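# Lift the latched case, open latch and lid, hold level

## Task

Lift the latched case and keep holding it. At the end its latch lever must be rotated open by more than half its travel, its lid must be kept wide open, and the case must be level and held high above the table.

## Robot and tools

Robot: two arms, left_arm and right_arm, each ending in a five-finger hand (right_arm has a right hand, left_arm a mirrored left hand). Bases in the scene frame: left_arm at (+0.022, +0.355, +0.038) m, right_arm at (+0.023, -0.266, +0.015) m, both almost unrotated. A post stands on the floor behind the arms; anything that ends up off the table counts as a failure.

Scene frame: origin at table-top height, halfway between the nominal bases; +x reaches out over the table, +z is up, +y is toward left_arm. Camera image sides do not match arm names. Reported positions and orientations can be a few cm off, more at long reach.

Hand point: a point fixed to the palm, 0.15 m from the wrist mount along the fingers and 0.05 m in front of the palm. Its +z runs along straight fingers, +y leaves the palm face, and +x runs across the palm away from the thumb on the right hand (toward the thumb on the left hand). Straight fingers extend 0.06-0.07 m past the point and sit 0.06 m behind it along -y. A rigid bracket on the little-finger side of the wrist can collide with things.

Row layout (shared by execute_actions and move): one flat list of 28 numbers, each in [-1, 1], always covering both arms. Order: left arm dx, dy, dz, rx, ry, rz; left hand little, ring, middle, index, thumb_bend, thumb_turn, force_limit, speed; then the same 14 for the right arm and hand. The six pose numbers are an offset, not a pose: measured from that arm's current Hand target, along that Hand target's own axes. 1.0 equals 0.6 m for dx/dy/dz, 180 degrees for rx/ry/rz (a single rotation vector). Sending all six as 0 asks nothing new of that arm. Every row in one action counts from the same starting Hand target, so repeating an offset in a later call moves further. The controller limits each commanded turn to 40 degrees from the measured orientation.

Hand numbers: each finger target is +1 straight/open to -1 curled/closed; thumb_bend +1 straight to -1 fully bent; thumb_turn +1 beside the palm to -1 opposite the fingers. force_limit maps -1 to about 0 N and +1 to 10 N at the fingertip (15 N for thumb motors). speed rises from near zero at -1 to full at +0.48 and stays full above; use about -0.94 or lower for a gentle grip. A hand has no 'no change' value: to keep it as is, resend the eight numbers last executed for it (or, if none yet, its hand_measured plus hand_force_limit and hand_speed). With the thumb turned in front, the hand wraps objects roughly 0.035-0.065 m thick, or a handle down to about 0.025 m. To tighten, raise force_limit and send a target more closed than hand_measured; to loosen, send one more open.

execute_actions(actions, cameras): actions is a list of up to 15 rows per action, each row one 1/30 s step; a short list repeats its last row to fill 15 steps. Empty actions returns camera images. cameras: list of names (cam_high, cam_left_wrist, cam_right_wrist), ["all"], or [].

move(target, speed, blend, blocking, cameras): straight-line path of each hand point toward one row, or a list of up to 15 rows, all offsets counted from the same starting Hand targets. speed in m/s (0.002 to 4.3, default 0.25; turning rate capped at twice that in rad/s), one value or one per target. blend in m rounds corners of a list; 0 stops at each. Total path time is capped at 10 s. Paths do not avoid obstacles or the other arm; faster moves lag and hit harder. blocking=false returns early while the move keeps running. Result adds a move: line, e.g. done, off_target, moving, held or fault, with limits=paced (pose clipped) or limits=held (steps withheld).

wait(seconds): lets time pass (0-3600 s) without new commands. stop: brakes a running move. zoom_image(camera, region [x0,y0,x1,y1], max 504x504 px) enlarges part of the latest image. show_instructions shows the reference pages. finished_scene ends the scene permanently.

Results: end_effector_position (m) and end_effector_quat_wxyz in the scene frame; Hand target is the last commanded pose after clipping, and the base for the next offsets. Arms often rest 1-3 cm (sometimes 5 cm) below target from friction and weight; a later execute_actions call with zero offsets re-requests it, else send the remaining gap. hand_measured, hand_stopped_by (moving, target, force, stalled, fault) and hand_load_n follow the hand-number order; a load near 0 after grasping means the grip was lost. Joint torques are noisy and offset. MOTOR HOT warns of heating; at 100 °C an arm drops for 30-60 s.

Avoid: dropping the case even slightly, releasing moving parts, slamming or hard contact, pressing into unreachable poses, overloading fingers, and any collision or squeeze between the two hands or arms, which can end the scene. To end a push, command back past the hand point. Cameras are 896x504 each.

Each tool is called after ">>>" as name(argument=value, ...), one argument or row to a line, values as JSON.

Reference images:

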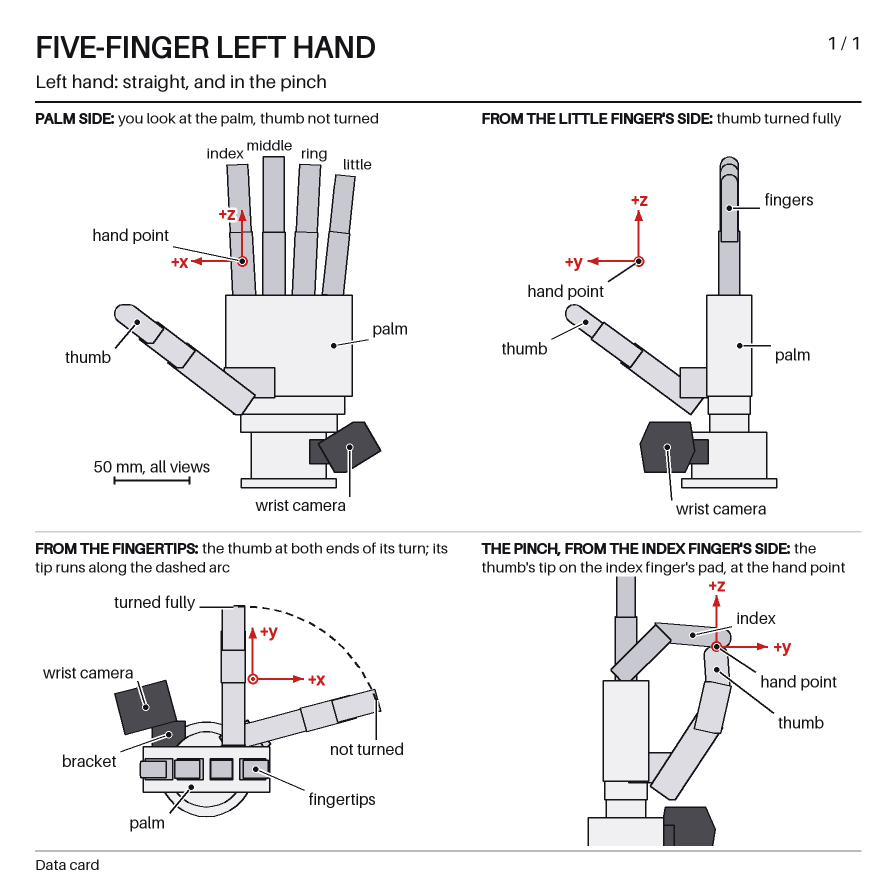

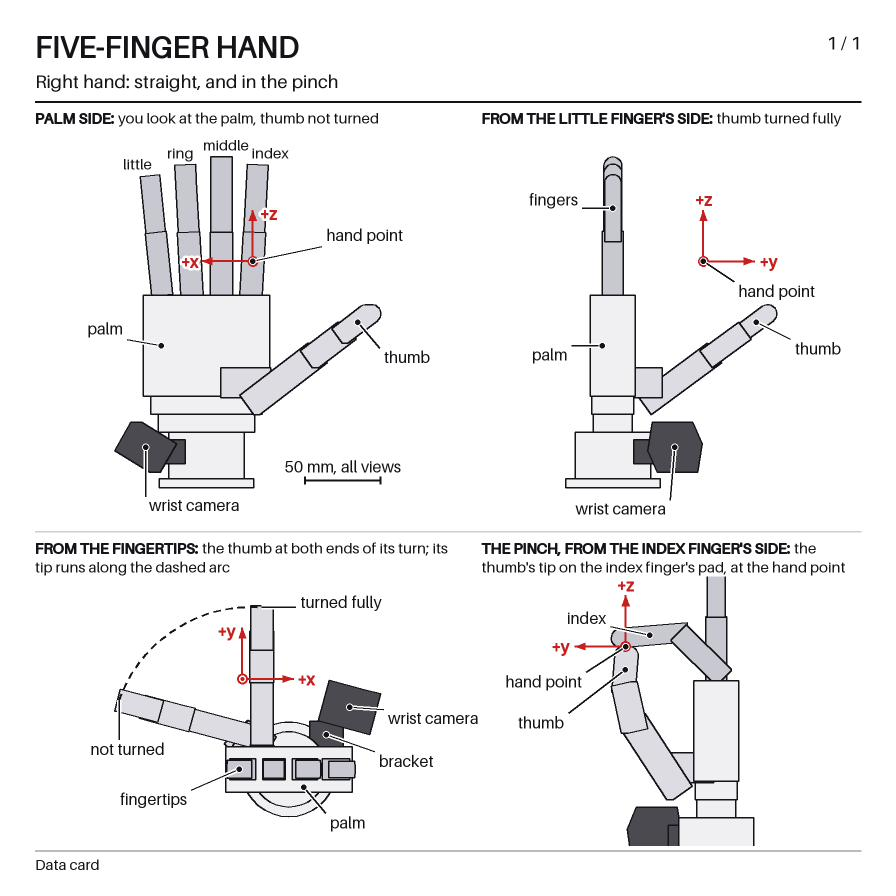

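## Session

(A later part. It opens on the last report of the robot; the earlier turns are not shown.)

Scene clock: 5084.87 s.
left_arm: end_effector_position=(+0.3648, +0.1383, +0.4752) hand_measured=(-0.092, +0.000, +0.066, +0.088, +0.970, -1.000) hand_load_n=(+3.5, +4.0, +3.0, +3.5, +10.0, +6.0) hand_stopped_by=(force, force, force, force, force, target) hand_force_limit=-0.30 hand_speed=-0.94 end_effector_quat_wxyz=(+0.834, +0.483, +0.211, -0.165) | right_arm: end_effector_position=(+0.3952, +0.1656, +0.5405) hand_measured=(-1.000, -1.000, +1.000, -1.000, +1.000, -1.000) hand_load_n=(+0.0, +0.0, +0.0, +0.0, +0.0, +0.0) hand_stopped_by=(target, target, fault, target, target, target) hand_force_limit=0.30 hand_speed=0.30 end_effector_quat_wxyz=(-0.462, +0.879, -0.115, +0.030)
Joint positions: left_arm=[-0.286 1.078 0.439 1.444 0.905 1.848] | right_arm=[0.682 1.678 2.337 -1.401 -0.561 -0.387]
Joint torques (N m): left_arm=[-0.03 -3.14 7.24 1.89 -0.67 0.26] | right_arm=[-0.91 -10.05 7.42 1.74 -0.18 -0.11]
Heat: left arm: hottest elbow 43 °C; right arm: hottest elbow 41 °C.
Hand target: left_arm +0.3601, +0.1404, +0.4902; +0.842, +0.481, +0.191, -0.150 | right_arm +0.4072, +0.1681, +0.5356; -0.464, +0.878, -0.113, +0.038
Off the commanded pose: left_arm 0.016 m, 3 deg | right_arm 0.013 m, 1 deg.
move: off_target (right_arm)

>>> move(
  target=[0,0,0,0,0,0,-0.4,-0.47,-0.32,-0.47,0.6,-1,-0.3,-0.94,0.0004,0.0070,0.0052,0,0,0,-1,-1,1,-1,1,-1,0.3,0.3],
  speed=0.04,
  cameras=["cam_right_wrist"],
)

>>> zoom_image(
  camera="cam_right_wrist",
  region=[600, 180, 840, 400],
)

Scene clock: 5089.27 s.
left_arm: end_effector_position=(+0.3648, +0.1383, +0.4752) hand_measured=(-0.092, +0.000, +0.066, +0.088, +0.970, -1.000) hand_load_n=(+3.5, +4.0, +3.0, +3.5, +10.0, +6.5) hand_stopped_by=(force, force, force, force, force, target) hand_force_limit=-0.30 hand_speed=-0.94 end_effector_quat_wxyz=(+0.834, +0.483, +0.211, -0.166) | right_arm: end_effector_position=(+0.3991, +0.1688, +0.5291) hand_measured=(-1.000, -1.000, +1.000, -1.000, +1.000, -1.000) hand_load_n=(+0.0, +0.0, +0.0, +0.0, +0.0, +0.0) hand_stopped_by=(target, target, fault, target, target, target) hand_force_limit=0.30 hand_speed=0.30 end_effector_quat_wxyz=(-0.458, +0.881, -0.117, +0.027)
Joint positions: left_arm=[-0.286 1.078 0.439 1.444 0.905 1.848] | right_arm=[0.682 1.677 2.303 -1.378 -0.561 -0.387]
Joint torques (N m): left_arm=[-0.09 -3.31 7.36 1.95 -0.65 0.27] | right_arm=[-1.03 -11.4 7.68 1.66 -0.21 -0.11]
Heat: left arm: hottest elbow 43 °C; right arm: hottest elbow 40 °C.
Hand target: left_arm +0.3601, +0.1404, +0.4902; +0.842, +0.481, +0.191, -0.150 | right_arm +0.4072, +0.1683, +0.5303; -0.464, +0.878, -0.113, +0.038
Off the commanded pose: left_arm 0.016 m, 3 deg | right_arm 0.008 m, 2 deg.
move: done
cam_right_wrist: T_world_to_cam=[[0.10255, -0.58739, -0.80278, 0.48486], [-0.90518, -0.38976, 0.16954, 0.32979], [-0.41248, 0.70927, -0.57166, 0.46209]] pos_world=[0.43939, 0.08559, 0.59748]

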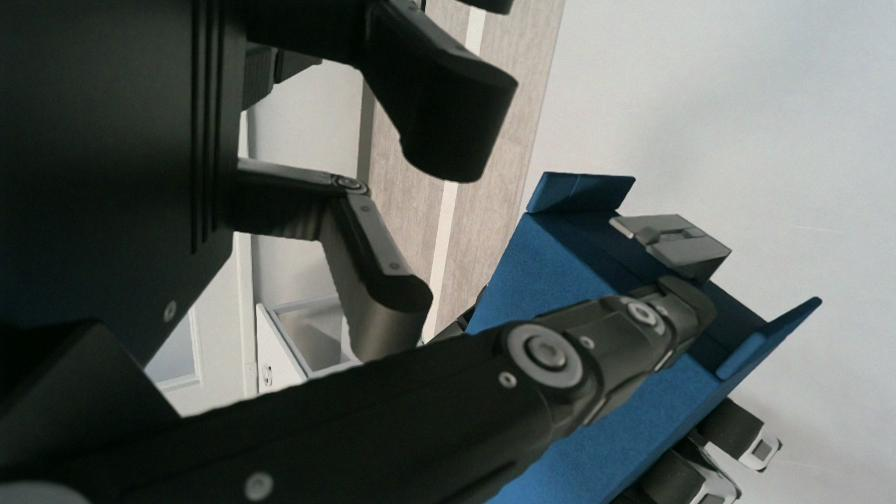

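Scaled by 2.100 from the camera's image (finer frame: 1280x720).

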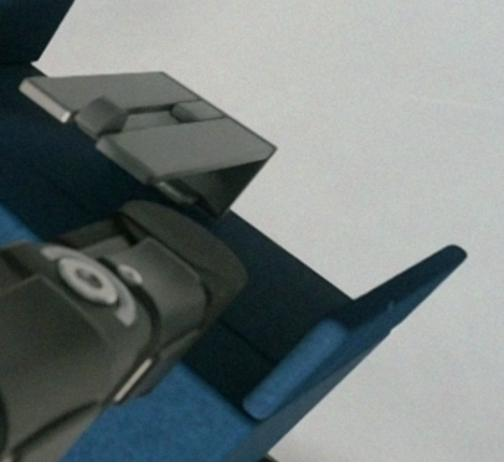

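>>> move(
  target=[0,0,0,0,0,0,-0.4,-0.47,-0.32,-0.47,0.6,-1,-0.3,-0.94,0.0004,0.0082,0.0057,0,0,0,-1,-1,1,-1,1,-1,0.3,0.3],
  speed=0.04,
  cameras=["cam_right_wrist"],
)

>>> zoom_image(
  camera="cam_right_wrist",
  region=[600, 180, 840, 400],
)

Scene clock: 5094.77 s.
left_arm: end_effector_position=(+0.3650, +0.1380, +0.4747) hand_measured=(-0.092, +0.000, +0.066, +0.088, +0.970, -1.000) hand_load_n=(+3.5, +4.5, +3.0, +3.5, +10.0, +6.5) hand_stopped_by=(force, force, force, force, force, target) hand_force_limit=-0.30 hand_speed=-0.94 end_effector_quat_wxyz=(+0.833, +0.483, +0.212, -0.167) | right_arm: end_effector_position=(+0.4000, +0.1694, +0.5270) hand_measured=(-1.000, -1.000, +1.000, -1.000, +1.000, -1.000) hand_load_n=(+0.0, +0.0, +0.0, +0.0, +0.0, +0.5) hand_stopped_by=(target, target, fault, target, target, target) hand_force_limit=0.30 hand_speed=0.30 end_effector_quat_wxyz=(-0.462, +0.879, -0.115, +0.030)
Joint positions: left_arm=[-0.286 1.078 0.439 1.443 0.906 1.845] | right_arm=[0.682 1.664 2.274 -1.35 -0.561 -0.387]
Joint torques (N m): left_arm=[0.09 -3.14 7.21 1.94 -0.73 0.29] | right_arm=[-1.03 -11.05 7.04 1.54 -0.21 -0.1]
Heat: left arm: hottest elbow 43 °C; right arm: hottest elbow 40 °C.
Hand target: left_arm +0.3601, +0.1405, +0.4902; +0.842, +0.481, +0.191, -0.150 | right_arm +0.4073, +0.1684, +0.5242; -0.464, +0.878, -0.113, +0.038
Off the commanded pose: left_arm 0.017 m, 3 deg | right_arm 0.008 m, 1 deg.
move: done
cam_right_wrist: T_world_to_cam=[[0.11003, -0.58148, -0.80608, 0.48128], [-0.90668, -0.39099, 0.15829, 0.33789], [-0.40721, 0.71344, -0.57024, 0.4572]] pos_world=[0.43959, 0.08578, 0.59518]

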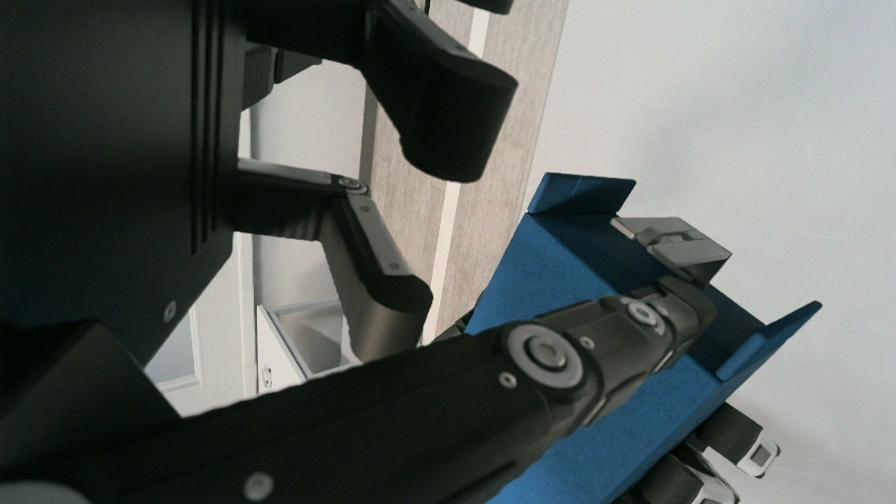

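Scaled by 2.100 from the camera's image (finer frame: 1280x720).

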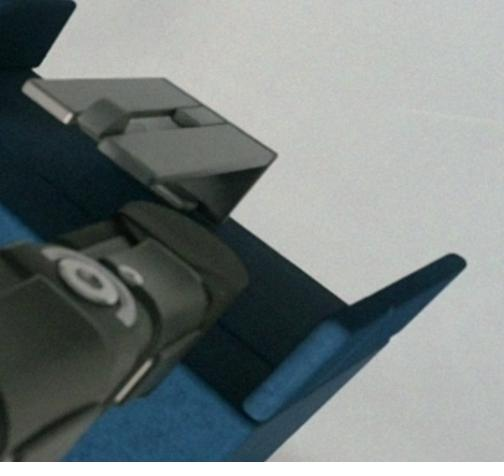

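>>> move(
  target=[
    [0,0,0,0,0,0,-0.4,-0.47,-0.32,-0.47,0.6,-1,-0.3,-0.94,-0.00153,-0.0323,-0.0223,0,0,0,-1,-1,1,-1,1,-1,0.3,0.3],
    [0,0,0,0,0,0,-0.4,-0.47,-0.32,-0.47,0.6,-1,-0.3,-0.94,-0.0326,-0.0435,-0.0018,0,0,0,-1,-1,1,-1,1,-1,0.3,0.3],
  ],
  speed=0.05,
  cameras=["cam_right_wrist"],
)

>>> zoom_image(
  camera="cam_right_wrist",
  region=[600, 180, 840, 400],
)

Scene clock: 5149.60 s.
left_arm: end_effector_position=(+0.3650, +0.1383, +0.4749) hand_measured=(-0.092, +0.000, +0.066, +0.088, +0.970, -1.000) hand_load_n=(+3.0, +4.0, +3.0, +3.5, +10.5, +6.5) hand_stopped_by=(force, force, force, force, force, target) hand_force_limit=-0.30 hand_speed=-0.94 end_effector_quat_wxyz=(+0.834, +0.483, +0.211, -0.166) | right_arm: end_effector_position=(+0.3929, +0.1809, +0.5371) hand_measured=(-1.000, -1.000, +1.000, -1.000, +1.000, -1.000) hand_load_n=(+0.0, +0.0, +0.0, +0.0, +0.0, +0.0) hand_stopped_by=(target, target, fault, target, target, target) hand_force_limit=0.30 hand_speed=0.30 end_effector_quat_wxyz=(-0.453, +0.883, -0.114, +0.032)
Joint positions: left_arm=[-0.286 1.078 0.439 1.443 0.905 1.848] | right_arm=[0.715 1.711 2.381 -1.416 -0.526 -0.377]
Joint torques (N m): left_arm=[-0.15 -3.08 7.21 1.95 -0.65 0.26] | right_arm=[0.67 -11.05 9.54 1.37 -0.19 0.12]
Heat: left arm: hottest elbow 43 °C; right arm: hottest elbow 40 °C.
Hand target: left_arm +0.3601, +0.1405, +0.4902; +0.842, +0.481, +0.191, -0.150 | right_arm +0.3922, +0.1863, +0.5473; -0.464, +0.878, -0.113, +0.038
Off the commanded pose: left_arm 0.016 m, 3 deg | right_arm 0.011 m, 1 deg.
move: off_target (right_arm)
cam_right_wrist: T_world_to_cam=[[0.11228, -0.59749, -0.79398, 0.49236], [-0.9067, -0.38853, 0.16416, 0.3307], [-0.40657, 0.70146, -0.58537, 0.46198]] pos_world=[0.43238, 0.0986, 0.60706]

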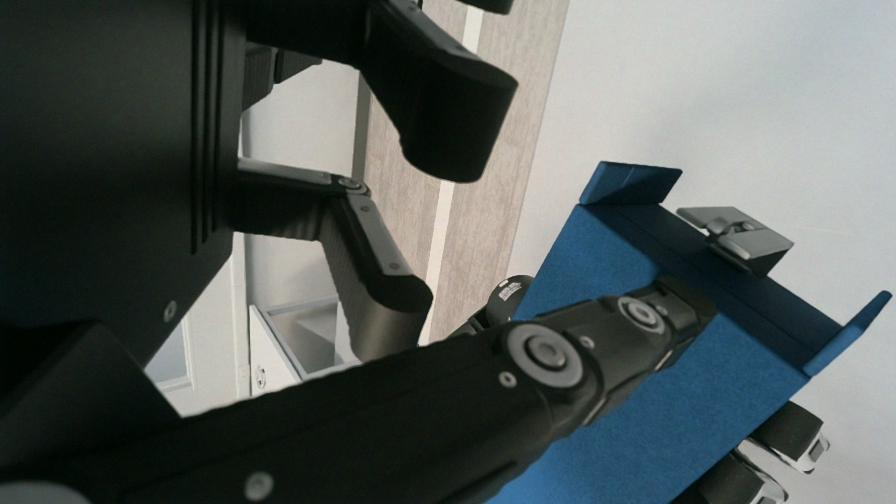

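Scaled by 2.100 from the camera's image (finer frame: 1280x720).

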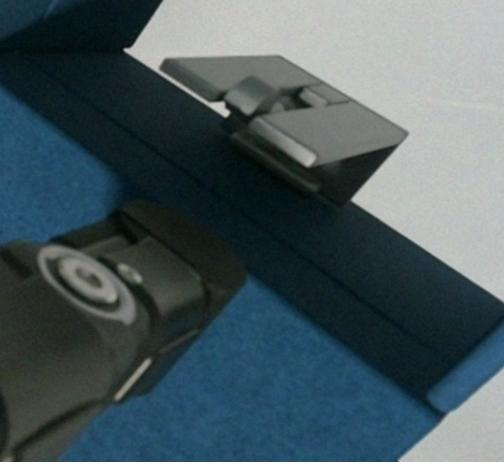

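>>> move(
  target=[0,0,0,0,0,0,-0.4,-0.47,-0.32,-0.47,0.6,-1,-0.3,-0.94,0.0012,0.026,0.018,0,0,0,-1,-1,1,-1,1,-1,0.3,0.3],
  speed=0.04,
  cameras=["cam_right_wrist"],
)

>>> zoom_image(
  camera="cam_right_wrist",
  region=[600, 180, 840, 400],
)

Scene clock: 5165.90 s.
left_arm: end_effector_position=(+0.3654, +0.1379, +0.4735) hand_measured=(-0.092, +0.000, +0.066, +0.088, +0.970, -1.000) hand_load_n=(+3.5, +4.0, +3.0, +3.5, +10.0, +6.5) hand_stopped_by=(force, force, force, force, force, target) hand_force_limit=-0.30 hand_speed=-0.94 end_effector_quat_wxyz=(+0.833, +0.483, +0.213, -0.168) | right_arm: end_effector_position=(+0.3935, +0.1817, +0.5267) hand_measured=(-1.000, -1.000, +1.000, -1.000, +1.000, -1.000) hand_load_n=(+0.0, +0.0, +0.0, +0.0, +0.0, +0.0) hand_stopped_by=(target, target, fault, target, target, target) hand_force_limit=0.30 hand_speed=0.30 end_effector_quat_wxyz=(-0.459, +0.881, -0.113, +0.036)
Joint positions: left_arm=[-0.286 1.079 0.438 1.442 0.906 1.845] | right_arm=[0.715 1.669 2.283 -1.343 -0.526 -0.374]
Joint torques (N m): left_arm=[0.03 -3.55 7.38 1.95 -0.75 0.29] | right_arm=[0.15 -11.05 7.28 1.59 -0.16 0.1]
Heat: left arm: hottest elbow 43 °C; right arm: hottest elbow 40 °C.
Hand target: left_arm +0.3602, +0.1404, +0.4902; +0.842, +0.481, +0.191, -0.150 | right_arm +0.3922, +0.1864, +0.5281; -0.464, +0.878, -0.113, +0.037
Off the commanded pose: left_arm 0.018 m, 4 deg | right_arm 0.005 m, 1 deg.
move: done
cam_right_wrist: T_world_to_cam=[[0.11895, -0.58884, -0.79945, 0.48311], [-0.90902, -0.38849, 0.1509, 0.34118], [-0.39943, 0.70876, -0.58147, 0.44941]] pos_world=[0.43218, 0.09849, 0.59606]

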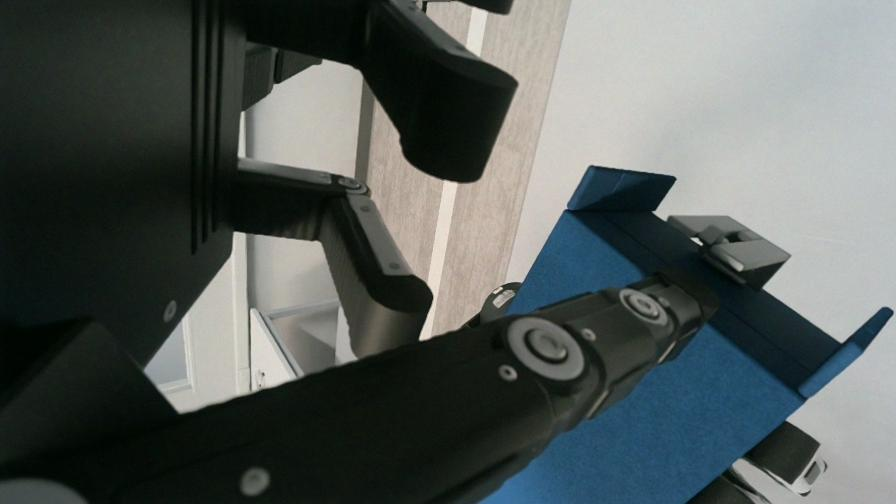

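Scaled by 2.100 from the camera's image (finer frame: 1280x720).

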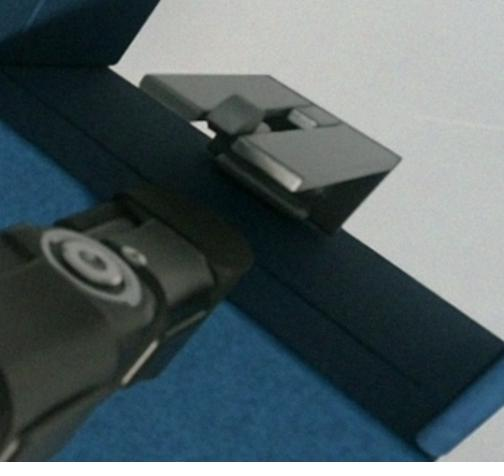

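>>> move(
  target=[0,0,0,0,0,0,-0.4,-0.47,-0.32,-0.47,0.6,-1,-0.3,-0.94,0.0126,0.0037,-0.0044,0,0,0,-1,-1,1,-1,1,-1,0.3,0.3],
  speed=0.04,
  cameras=["cam_right_wrist"],
)

>>> zoom_image(
  camera="cam_right_wrist",
  region=[600, 180, 840, 400],
)

Scene clock: 5175.17 s.
left_arm: end_effector_position=(+0.3654, +0.1379, +0.4735) hand_measured=(-0.092, +0.000, +0.066, +0.088, +0.970, -1.000) hand_load_n=(+3.5, +4.0, +3.0, +3.5, +10.0, +6.5) hand_stopped_by=(force, force, force, force, force, target) hand_force_limit=-0.30 hand_speed=-0.94 end_effector_quat_wxyz=(+0.833, +0.483, +0.213, -0.168) | right_arm: end_effector_position=(+0.3925, +0.1820, +0.5272) hand_measured=(-1.000, -1.000, +1.000, -1.000, +1.000, -1.000) hand_load_n=(+0.0, +0.0, +0.0, +0.0, +0.0, -1.5) hand_stopped_by=(target, target, fault, target, target, target) hand_force_limit=0.30 hand_speed=0.30 end_effector_quat_wxyz=(-0.460, +0.880, -0.112, +0.034)
Joint positions: left_arm=[-0.286 1.079 0.438 1.442 0.906 1.845] | right_arm=[0.714 1.669 2.283 -1.343 -0.533 -0.374]
Joint torques (N m): left_arm=[0.15 -3.9 7.38 2.04 -0.75 0.28] | right_arm=[-1.03 -10.93 7.88 1.37 -0.41 -0.01]
Heat: left arm: hottest elbow 43 °C; right arm: hottest elbow 40 °C.
Hand target: left_arm +0.3602, +0.1404, +0.4902; +0.842, +0.481, +0.191, -0.150 | right_arm +0.3989, +0.1811, +0.5274; -0.464, +0.878, -0.113, +0.038
Off the commanded pose: left_arm 0.018 m, 4 deg | right_arm 0.006 m, 1 deg.
move: done
cam_right_wrist: T_world_to_cam=[[0.1193, -0.58545, -0.80189, 0.48444], [-0.90671, -0.39331, 0.15226, 0.33962], [-0.40453, 0.70892, -0.57775, 0.449]] pos_world=[0.43178, 0.09889, 0.59617]

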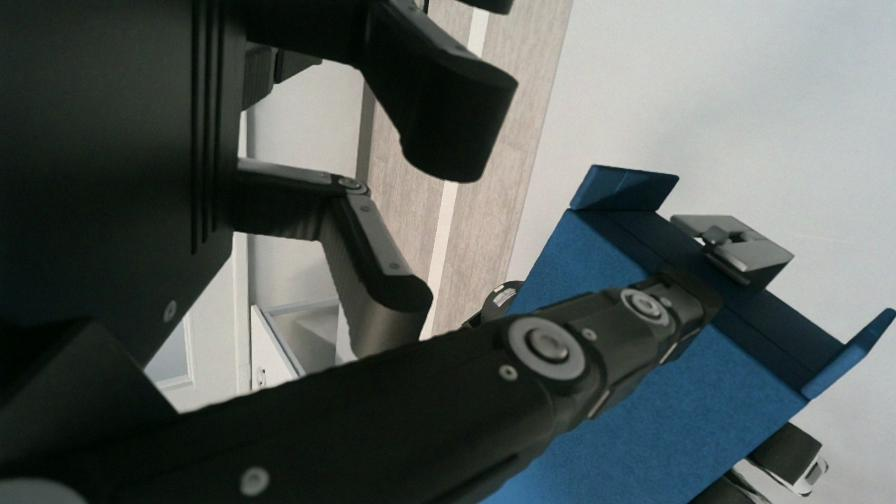

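Scaled by 2.100 from the camera's image (finer frame: 1280x720).

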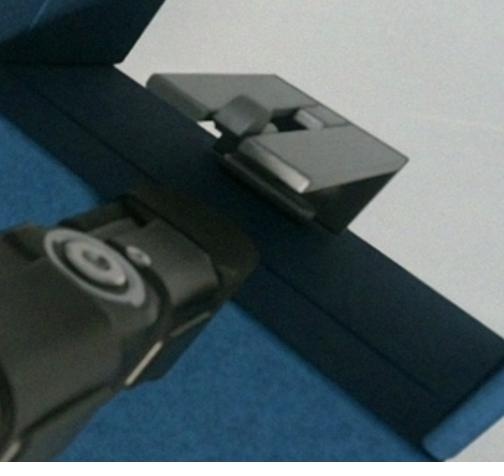

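>>> move(
  target=[0,0,0,0,0,0,-0.4,-0.47,-0.32,-0.47,0.6,-1,-0.3,-0.94,0.0076,0.0024,-0.0029,0,0,0,-1,-1,1,-1,1,-1,0.3,0.3],
  speed=0.04,
  cameras=["cam_right_wrist"],
)

>>> zoom_image(
  camera="cam_right_wrist",
  region=[600, 180, 840, 400],
)

Scene clock: 5179.63 s.
left_arm: end_effector_position=(+0.3654, +0.1379, +0.4735) hand_measured=(-0.092, +0.000, +0.066, +0.088, +0.970, -1.000) hand_load_n=(+3.0, +4.0, +3.0, +4.0, +10.0, +6.5) hand_stopped_by=(force, force, force, force, force, target) hand_force_limit=-0.30 hand_speed=-0.94 end_effector_quat_wxyz=(+0.833, +0.483, +0.213, -0.168) | right_arm: end_effector_position=(+0.3943, +0.1799, +0.5278) hand_measured=(-1.000, -1.000, +1.000, -1.000, +1.000, -1.000) hand_load_n=(+0.0, +0.0, +0.0, +0.0, -0.5, +0.0) hand_stopped_by=(target, target, fault, target, target, target) hand_force_limit=0.30 hand_speed=0.30 end_effector_quat_wxyz=(-0.462, +0.879, -0.113, +0.032)
Joint positions: left_arm=[-0.286 1.079 0.438 1.442 0.906 1.845] | right_arm=[0.707 1.669 2.283 -1.343 -0.543 -0.374]
Joint torques (N m): left_arm=[0.09 -3.31 7.41 1.98 -0.74 0.29] | right_arm=[-1.32 -10.81 8.2 1.14 -0.31 -0.09]
Heat: left arm: hottest elbow 43 °C; right arm: hottest elbow 40 °C.
Hand target: left_arm +0.3602, +0.1404, +0.4902; +0.842, +0.481, +0.191, -0.150 | right_arm +0.4027, +0.1779, +0.5271; -0.464, +0.878, -0.113, +0.038
Off the commanded pose: left_arm 0.018 m, 4 deg | right_arm 0.009 m, 1 deg.
move: done
cam_right_wrist: T_world_to_cam=[[0.11569, -0.58163, -0.80518, 0.48597], [-0.90631, -0.39353, 0.15405, 0.33931], [-0.40646, 0.71193, -0.57267, 0.44921]] pos_world=[0.43388, 0.09638, 0.59627]

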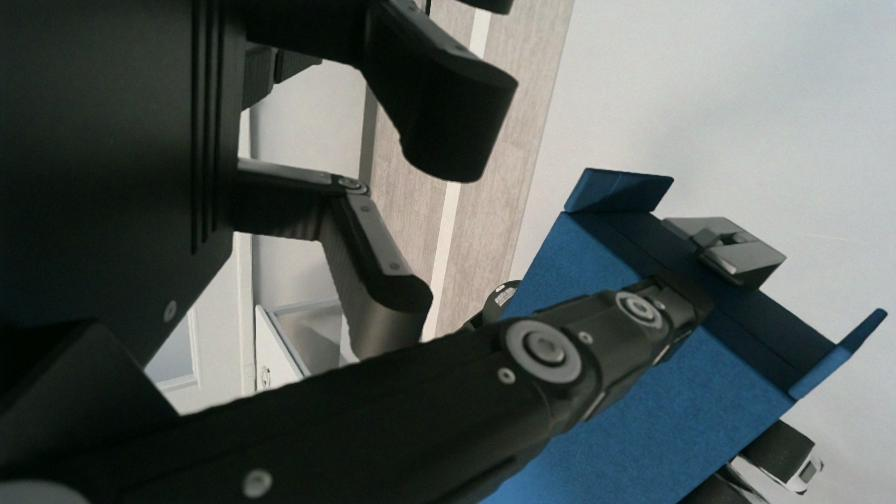

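Scaled by 2.100 from the camera's image (finer frame: 1280x720).

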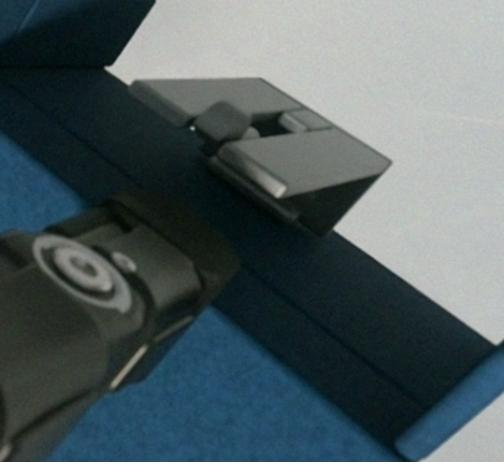

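>>> move(
  target=[0,0,0,0,0,0,-0.4,-0.47,-0.32,-0.47,0.6,-1,-0.3,-0.94,0.0076,0.0024,-0.0029,0,0,0,-1,-1,1,-1,1,-1,0.3,0.3],
  speed=0.04,
  cameras=["cam_right_wrist"],
)

>>> zoom_image(
  camera="cam_right_wrist",
  region=[600, 180, 840, 400],
)

Scene clock: 5186.77 s.
left_arm: end_effector_position=(+0.3654, +0.1379, +0.4735) hand_measured=(-0.092, +0.000, +0.066, +0.088, +0.970, -1.000) hand_load_n=(+3.5, +4.0, +3.5, +3.5, +10.0, +6.5) hand_stopped_by=(force, force, force, force, force, target) hand_force_limit=-0.30 hand_speed=-0.94 end_effector_quat_wxyz=(+0.833, +0.483, +0.213, -0.168) | right_arm: end_effector_position=(+0.3970, +0.1772, +0.5284) hand_measured=(-1.000, -1.000, +1.000, -1.000, +1.000, -1.000) hand_load_n=(+0.0, +0.0, +0.0, +0.5, -0.5, +0.5) hand_stopped_by=(target, target, fault, target, target, target) hand_force_limit=0.30 hand_speed=0.30 end_effector_quat_wxyz=(-0.464, +0.878, -0.115, +0.031)
Joint positions: left_arm=[-0.286 1.079 0.438 1.442 0.906 1.845] | right_arm=[0.698 1.669 2.283 -1.343 -0.55 -0.374]
Joint torques (N m): left_arm=[-0.26 -3.49 7.36 1.95 -0.75 0.3] | right_arm=[-1.49 -10.46 8.51 1.05 -0.31 -0.15]
Heat: left arm: hottest elbow 42 °C; right arm: hottest elbow 40 °C.
Hand target: left_arm +0.3602, +0.1404, +0.4902; +0.842, +0.481, +0.191, -0.150 | right_arm +0.4067, +0.1747, +0.5267; -0.464, +0.878, -0.113, +0.038
Off the commanded pose: left_arm 0.018 m, 4 deg | right_arm 0.010 m, 1 deg.
move: done
cam_right_wrist: T_world_to_cam=[[0.11131, -0.5788, -0.80784, 0.48718], [-0.90701, -0.39137, 0.15543, 0.33971], [-0.40613, 0.71542, -0.56854, 0.4496]] pos_world=[0.43649, 0.09328, 0.59638]

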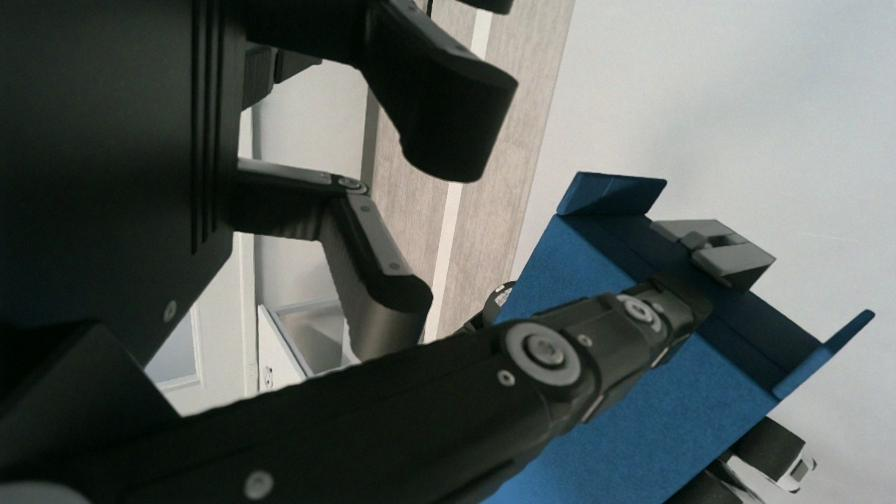

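Scaled by 2.100 from the camera's image (finer frame: 1280x720).

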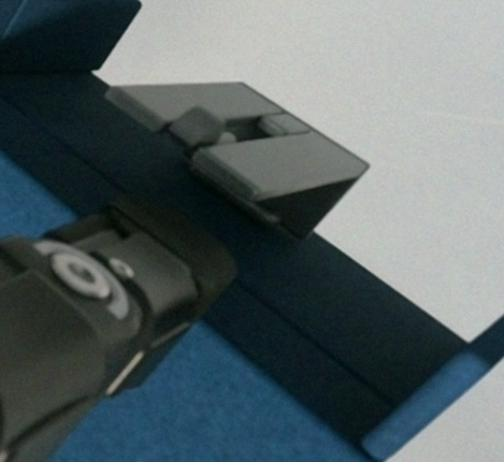

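>>> move(
  target=[0,0,0,0,0,0,-0.4,-0.47,-0.32,-0.47,0.6,-1,-0.3,-0.94,0.0005,0.011,0.0076,0,0,0,-1,-1,1,-1,1,-1,0.3,0.3],
  speed=0.04,
  cameras=["cam_right_wrist"],
)

>>> zoom_image(
  camera="cam_right_wrist",
  region=[600, 180, 840, 400],
)

Scene clock: 5193.73 s.
left_arm: end_effector_position=(+0.3656, +0.1376, +0.4729) hand_measured=(-0.092, +0.000, +0.066, +0.088, +0.970, -1.000) hand_load_n=(+3.5, +4.0, +3.0, +4.5, +10.0, +6.5) hand_stopped_by=(force, force, force, force, force, target) hand_force_limit=-0.30 hand_speed=-0.94 end_effector_quat_wxyz=(+0.832, +0.483, +0.214, -0.170) | right_arm: end_effector_position=(+0.3974, +0.1773, +0.5240) hand_measured=(-1.000, -1.000, +1.000, -1.000, +1.000, -1.000) hand_load_n=(+0.0, +0.0, +0.0, +0.0, -0.5, +0.0) hand_stopped_by=(target, target, fault, target, target, target) hand_force_limit=0.30 hand_speed=0.30 end_effector_quat_wxyz=(-0.464, +0.878, -0.115, +0.031)
Joint positions: left_arm=[-0.286 1.079 0.438 1.441 0.907 1.841] | right_arm=[0.697 1.66 2.255 -1.324 -0.552 -0.374]
Joint torques (N m): left_arm=[-0.44 -3.66 7.46 2.03 -0.76 0.32] | right_arm=[-1.44 -10.93 6.87 1.44 -0.23 -0.15]
Heat: left arm: hottest elbow 42 °C; right arm: hottest elbow 40 °C.
Hand target: left_arm +0.3601, +0.1404, +0.4903; +0.842, +0.481, +0.191, -0.150 | right_arm +0.4066, +0.1747, +0.5188; -0.464, +0.878, -0.113, +0.038
Off the commanded pose: left_arm 0.018 m, 4 deg | right_arm 0.011 m, 1 deg.
move: off_target (right_arm)
cam_right_wrist: T_world_to_cam=[[0.11152, -0.57777, -0.80854, 0.48365], [-0.90684, -0.39194, 0.15499, 0.34103], [-0.40645, 0.71594, -0.56766, 0.44672]] pos_world=[0.43689, 0.09328, 0.59178]

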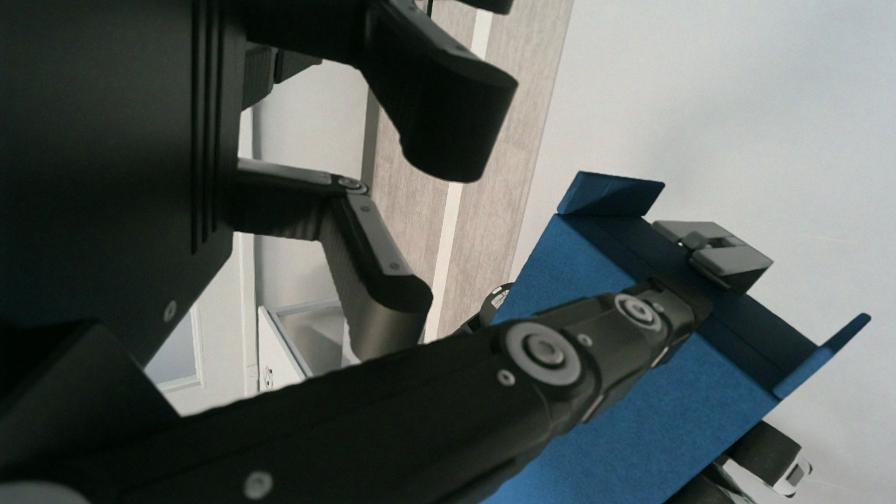

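Scaled by 2.100 from the camera's image (finer frame: 1280x720).

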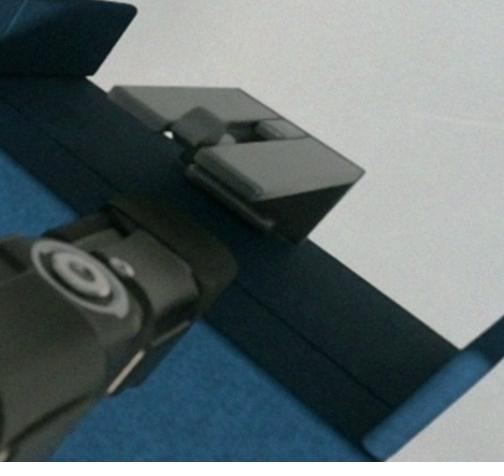

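>>> move(
  target=[0,0,0,0,0,0,-0.4,-0.47,-0.32,-0.47,0.6,-1,-0.3,-0.94,0.0076,0.0024,-0.0029,0,0,0,-1,-1,1,-1,1,-1,0.3,0.3],
  speed=0.04,
  cameras=["cam_right_wrist"],
)

>>> zoom_image(
  camera="cam_right_wrist",
  region=[600, 180, 840, 400],
)

Scene clock: 5203.70 s.
left_arm: end_effector_position=(+0.3656, +0.1375, +0.4729) hand_measured=(-0.092, +0.000, +0.066, +0.088, +0.970, -1.000) hand_load_n=(+3.0, +4.0, +3.0, +4.5, +10.0, +7.0) hand_stopped_by=(force, force, force, force, force, target) hand_force_limit=-0.30 hand_speed=-0.94 end_effector_quat_wxyz=(+0.832, +0.483, +0.214, -0.170) | right_arm: end_effector_position=(+0.3984, +0.1758, +0.5246) hand_measured=(-1.000, -1.000, +1.000, -1.000, +1.000, -1.000) hand_load_n=(+0.0, +0.0, +0.0, +0.0, -1.5, +1.0) hand_stopped_by=(target, target, fault, target, target, target) hand_force_limit=0.30 hand_speed=0.30 end_effector_quat_wxyz=(-0.466, +0.877, -0.115, +0.029)
Joint positions: left_arm=[-0.286 1.079 0.438 1.441 0.908 1.841] | right_arm=[0.691 1.66 2.255 -1.324 -0.561 -0.375]
Joint torques (N m): left_arm=[0.03 -3.55 7.3 2.03 -0.79 0.33] | right_arm=[-1.73 -10.75 7.25 1.29 -0.15 -0.21]
Heat: left arm: hottest elbow 42 °C; right arm: hottest elbow 40 °C.
Hand target: left_arm +0.3601, +0.1404, +0.4903; +0.842, +0.481, +0.191, -0.150 | right_arm +0.4104, +0.1715, +0.5184; -0.464, +0.878, -0.113, +0.038
Off the commanded pose: left_arm 0.019 m, 4 deg | right_arm 0.014 m, 1 deg.
move: off_target (right_arm)
cam_right_wrist: T_world_to_cam=[[0.11053, -0.57371, -0.81157, 0.48453], [-0.90553, -0.39469, 0.15568, 0.34086], [-0.40963, 0.71769, -0.56313, 0.44718]] pos_world=[0.43829, 0.09157, 0.59198]

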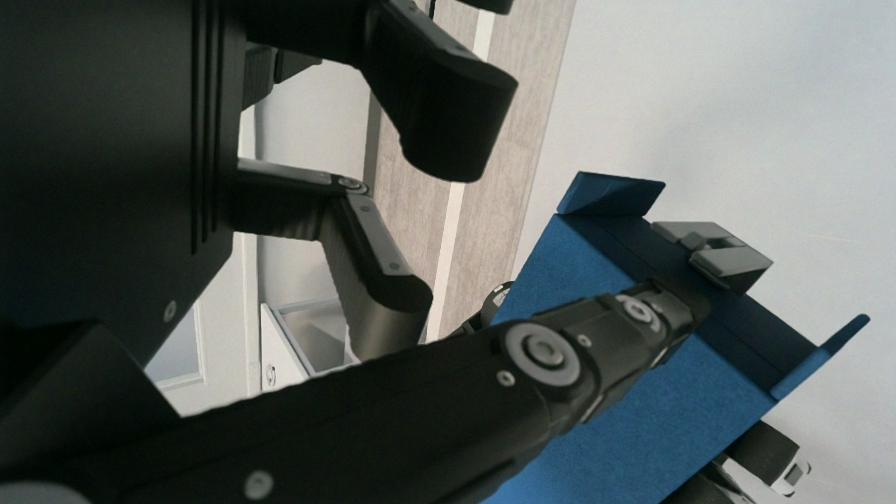

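Scaled by 2.100 from the camera's image (finer frame: 1280x720).

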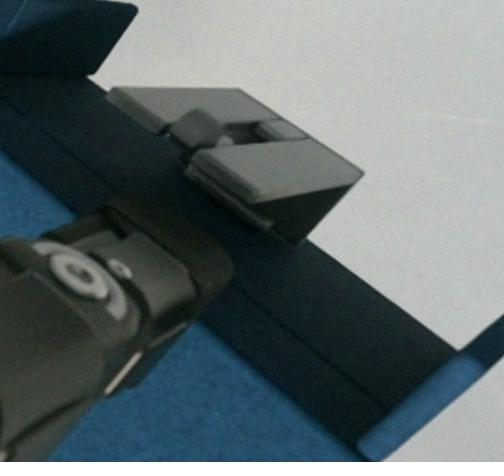

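>>> wait(
  seconds=0.1,
  cameras=["all"],
)

>>> zoom_image(
  camera="cam_high",
  region=[470, 70, 560, 150],
)

>>> zoom_image(
  camera="cam_right_wrist",
  region=[620, 200, 790, 320],
)

Scene clock: 5223.60 s.
left_arm: end_effector_position=(+0.3656, +0.1375, +0.4729) hand_measured=(-0.092, +0.000, +0.066, +0.088, +0.970, -1.000) hand_load_n=(+3.0, +4.0, +3.0, +4.5, +10.0, +7.0) hand_stopped_by=(force, force, force, force, force, target) hand_force_limit=-0.30 hand_speed=-0.94 end_effector_quat_wxyz=(+0.832, +0.483, +0.214, -0.170) | right_arm: end_effector_position=(+0.3984, +0.1758, +0.5246) hand_measured=(-1.000, -1.000, +1.000, -1.000, +1.000, -1.000) hand_load_n=(+0.0, +0.0, +0.0, +0.0, -1.5, +1.5) hand_stopped_by=(target, target, fault, target, target, target) hand_force_limit=0.30 hand_speed=0.30 end_effector_quat_wxyz=(-0.466, +0.877, -0.115, +0.029)
Joint positions: left_arm=[-0.286 1.079 0.438 1.441 0.908 1.841] | right_arm=[0.691 1.66 2.255 -1.324 -0.561 -0.375]
Joint torques (N m): left_arm=[0.09 -3.6 7.32 1.98 -0.8 0.32] | right_arm=[-1.85 -10.64 7.27 1.31 -0.15 -0.22]
Heat: left arm: hottest elbow 42 °C; right arm: hottest elbow 40 °C.
Hand target: left_arm +0.3601, +0.1404, +0.4903; +0.842, +0.481, +0.191, -0.150 | right_arm +0.4104, +0.1715, +0.5184; -0.464, +0.878, -0.113, +0.038
Off the commanded pose: left_arm 0.019 m, 4 deg | right_arm 0.014 m, 1 deg.
wait: 0.10 s; at rest from the start
cam_left_wrist: T_world_to_cam=[[-0.31287, -0.4749, -0.82255, 0.56049], [0.67558, 0.49746, -0.54417, -0.06118], [0.66761, -0.72595, 0.16519, -0.10959]] pos_world=[0.28985, 0.21705, 0.44584]
cam_right_wrist: T_world_to_cam=[[0.11053, -0.57371, -0.81157, 0.48453], [-0.90553, -0.39469, 0.15568, 0.34086], [-0.40963, 0.71769, -0.56313, 0.44718]] pos_world=[0.43829, 0.09157, 0.59198]

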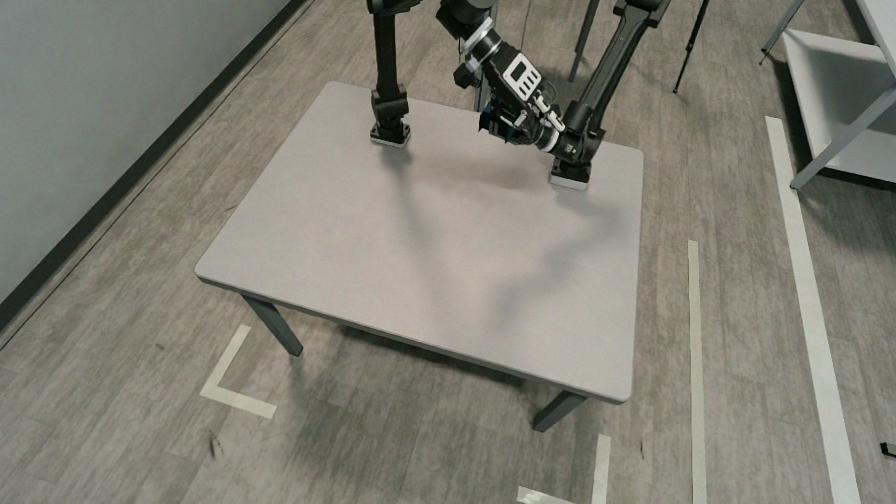

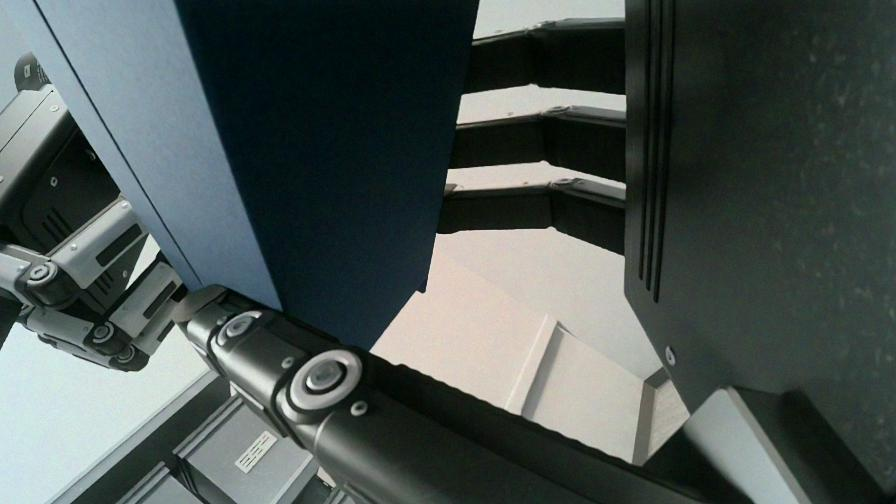

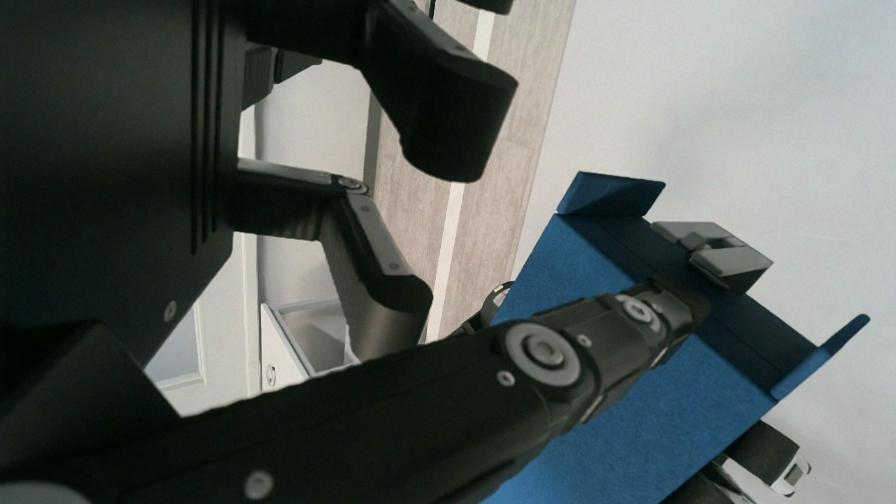

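Scaled by 5.600 from the camera's image (finer frame: 1280x720).

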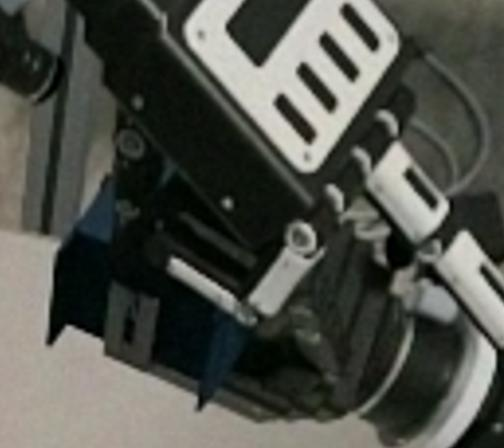

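Scaled by 2.965 from the camera's image (finer frame: 1280x720).

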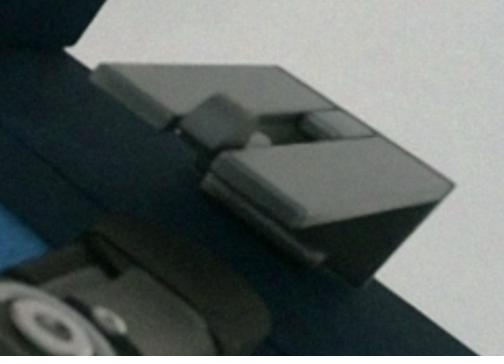

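>>> move(
  target=[0,0,0,0,0,0,-0.4,-0.47,-0.32,-0.47,0.6,-1,-0.3,-0.94,-0.0017,-0.0371,-0.0256,0,0,0,-1,-1,1,-1,1,-1,0.3,0.3],
  speed=0.05,
  cameras=["cam_right_wrist"],
)

>>> zoom_image(
  camera="cam_right_wrist",
  region=[600, 180, 840, 400],
)

Scene clock: 5242.73 s.
left_arm: end_effector_position=(+0.3656, +0.1380, +0.4735) hand_measured=(-0.092, +0.000, +0.066, +0.088, +0.970, -1.000) hand_load_n=(+3.5, +4.0, +3.0, +4.5, +10.0, +6.5) hand_stopped_by=(force, force, force, force, force, target) hand_force_limit=-0.30 hand_speed=-0.94 end_effector_quat_wxyz=(+0.833, +0.483, +0.213, -0.167) | right_arm: end_effector_position=(+0.4035, +0.1751, +0.5377) hand_measured=(-1.000, -1.000, +1.000, -1.000, +1.000, -1.000) hand_load_n=(+0.0, +0.0, +0.0, +0.5, +0.0, +0.0) hand_stopped_by=(target, target, fault, target, target, target) hand_force_limit=0.30 hand_speed=0.30 end_effector_quat_wxyz=(-0.460, +0.880, -0.117, +0.027)
Joint positions: left_arm=[-0.286 1.079 0.438 1.441 0.905 1.848] | right_arm=[0.686 1.721 2.389 -1.414 -0.56 -0.383]
Joint torques (N m): left_arm=[0.03 -3.55 7.43 2.02 -0.67 0.26] | right_arm=[-1.32 -10.64 10.81 0.54 -0.2 -0.13]
Heat: left arm: hottest elbow 42 °C; right arm: hottest elbow 40 °C.
Hand target: left_arm +0.3601, +0.1404, +0.4903; +0.842, +0.481, +0.191, -0.150 | right_arm +0.4106, +0.1714, +0.5454; -0.464, +0.878, -0.113, +0.038
Off the commanded pose: left_arm 0.018 m, 3 deg | right_arm 0.011 m, 1 deg.
move: off_target (right_arm)
cam_right_wrist: T_world_to_cam=[[0.10464, -0.58384, -0.8051, 0.49483], [-0.90517, -0.39125, 0.16608, 0.33679], [-0.41196, 0.71137, -0.56941, 0.46246]] pos_world=[0.44359, 0.09169, 0.60578]

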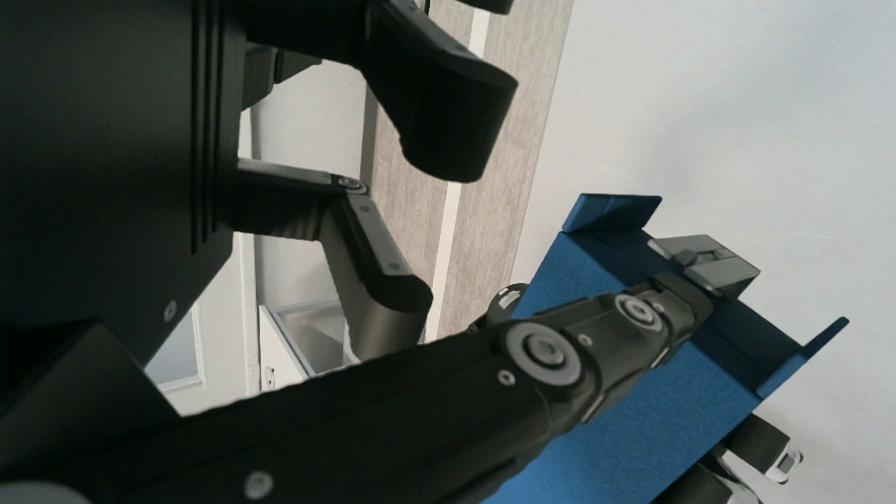

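Scaled by 2.100 from the camera's image (finer frame: 1280x720).

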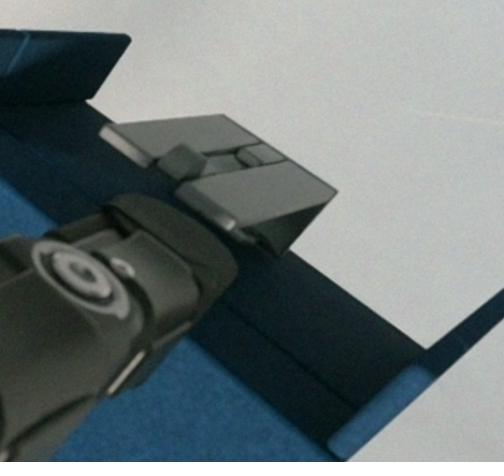

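>>> move(
  target=[0,0,0,0,0,0,-0.4,-0.47,-0.32,-0.47,0.6,-1,-0.3,-0.94,-0.0328,-0.0081,0.0139,0,0,0,-1,-1,1,-1,1,-1,0.3,0.3],
  speed=0.05,
  cameras=["cam_right_wrist"],
)

>>> zoom_image(
  camera="cam_right_wrist",
  region=[600, 180, 840, 400],
)

Scene clock: 5261.37 s.
left_arm: end_effector_position=(+0.3656, +0.1380, +0.4735) hand_measured=(-0.092, +0.000, +0.066, +0.088, +0.970, -1.000) hand_load_n=(+3.5, +4.0, +3.0, +4.5, +10.0, +6.5) hand_stopped_by=(force, force, force, force, force, target) hand_force_limit=-0.30 hand_speed=-0.94 end_effector_quat_wxyz=(+0.833, +0.483, +0.213, -0.167) | right_arm: end_effector_position=(+0.3973, +0.1821, +0.5355) hand_measured=(-1.000, -1.000, +1.000, -1.000, +1.000, -1.000) hand_load_n=(+0.0, +0.0, +0.0, +0.0, +0.0, +0.0) hand_stopped_by=(target, target, fault, target, target, target) hand_force_limit=0.30 hand_speed=0.30 end_effector_quat_wxyz=(-0.454, +0.883, -0.114, +0.033)
Joint positions: left_arm=[-0.286 1.079 0.438 1.441 0.905 1.848] | right_arm=[0.711 1.721 2.389 -1.414 -0.529 -0.379]
Joint torques (N m): left_arm=[0.03 -3.49 7.38 2.03 -0.68 0.24] | right_arm=[0.03 -12.1 8.28 1.42 -0.18 0.12]
Heat: left arm: hottest elbow 42 °C; right arm: hottest elbow 41 °C.
Hand target: left_arm +0.3601, +0.1404, +0.4903; +0.842, +0.481, +0.191, -0.150 | right_arm +0.3936, +0.1854, +0.5454; -0.464, +0.878, -0.113, +0.038
Off the commanded pose: left_arm 0.018 m, 3 deg | right_arm 0.011 m, 1 deg.
move: off_target (right_arm)
cam_right_wrist: T_world_to_cam=[[0.11243, -0.59697, -0.79435, 0.49134], [-0.90713, -0.38794, 0.16315, 0.33617], [-0.40556, 0.70223, -0.58515, 0.46128]] pos_world=[0.43678, 0.0998, 0.60536]

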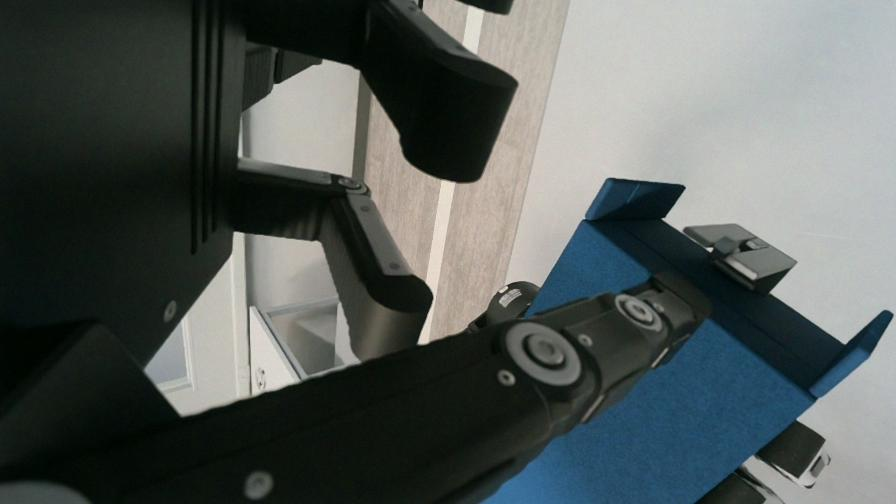

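Scaled by 2.100 from the camera's image (finer frame: 1280x720).

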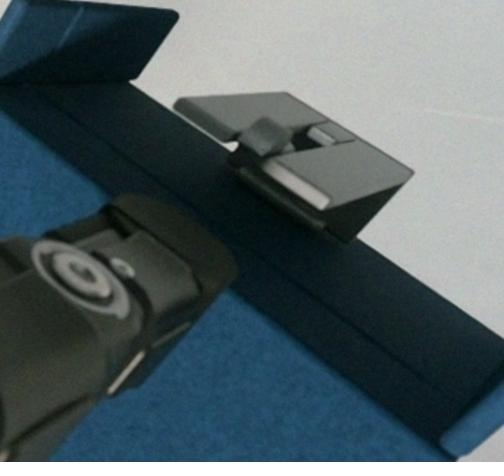

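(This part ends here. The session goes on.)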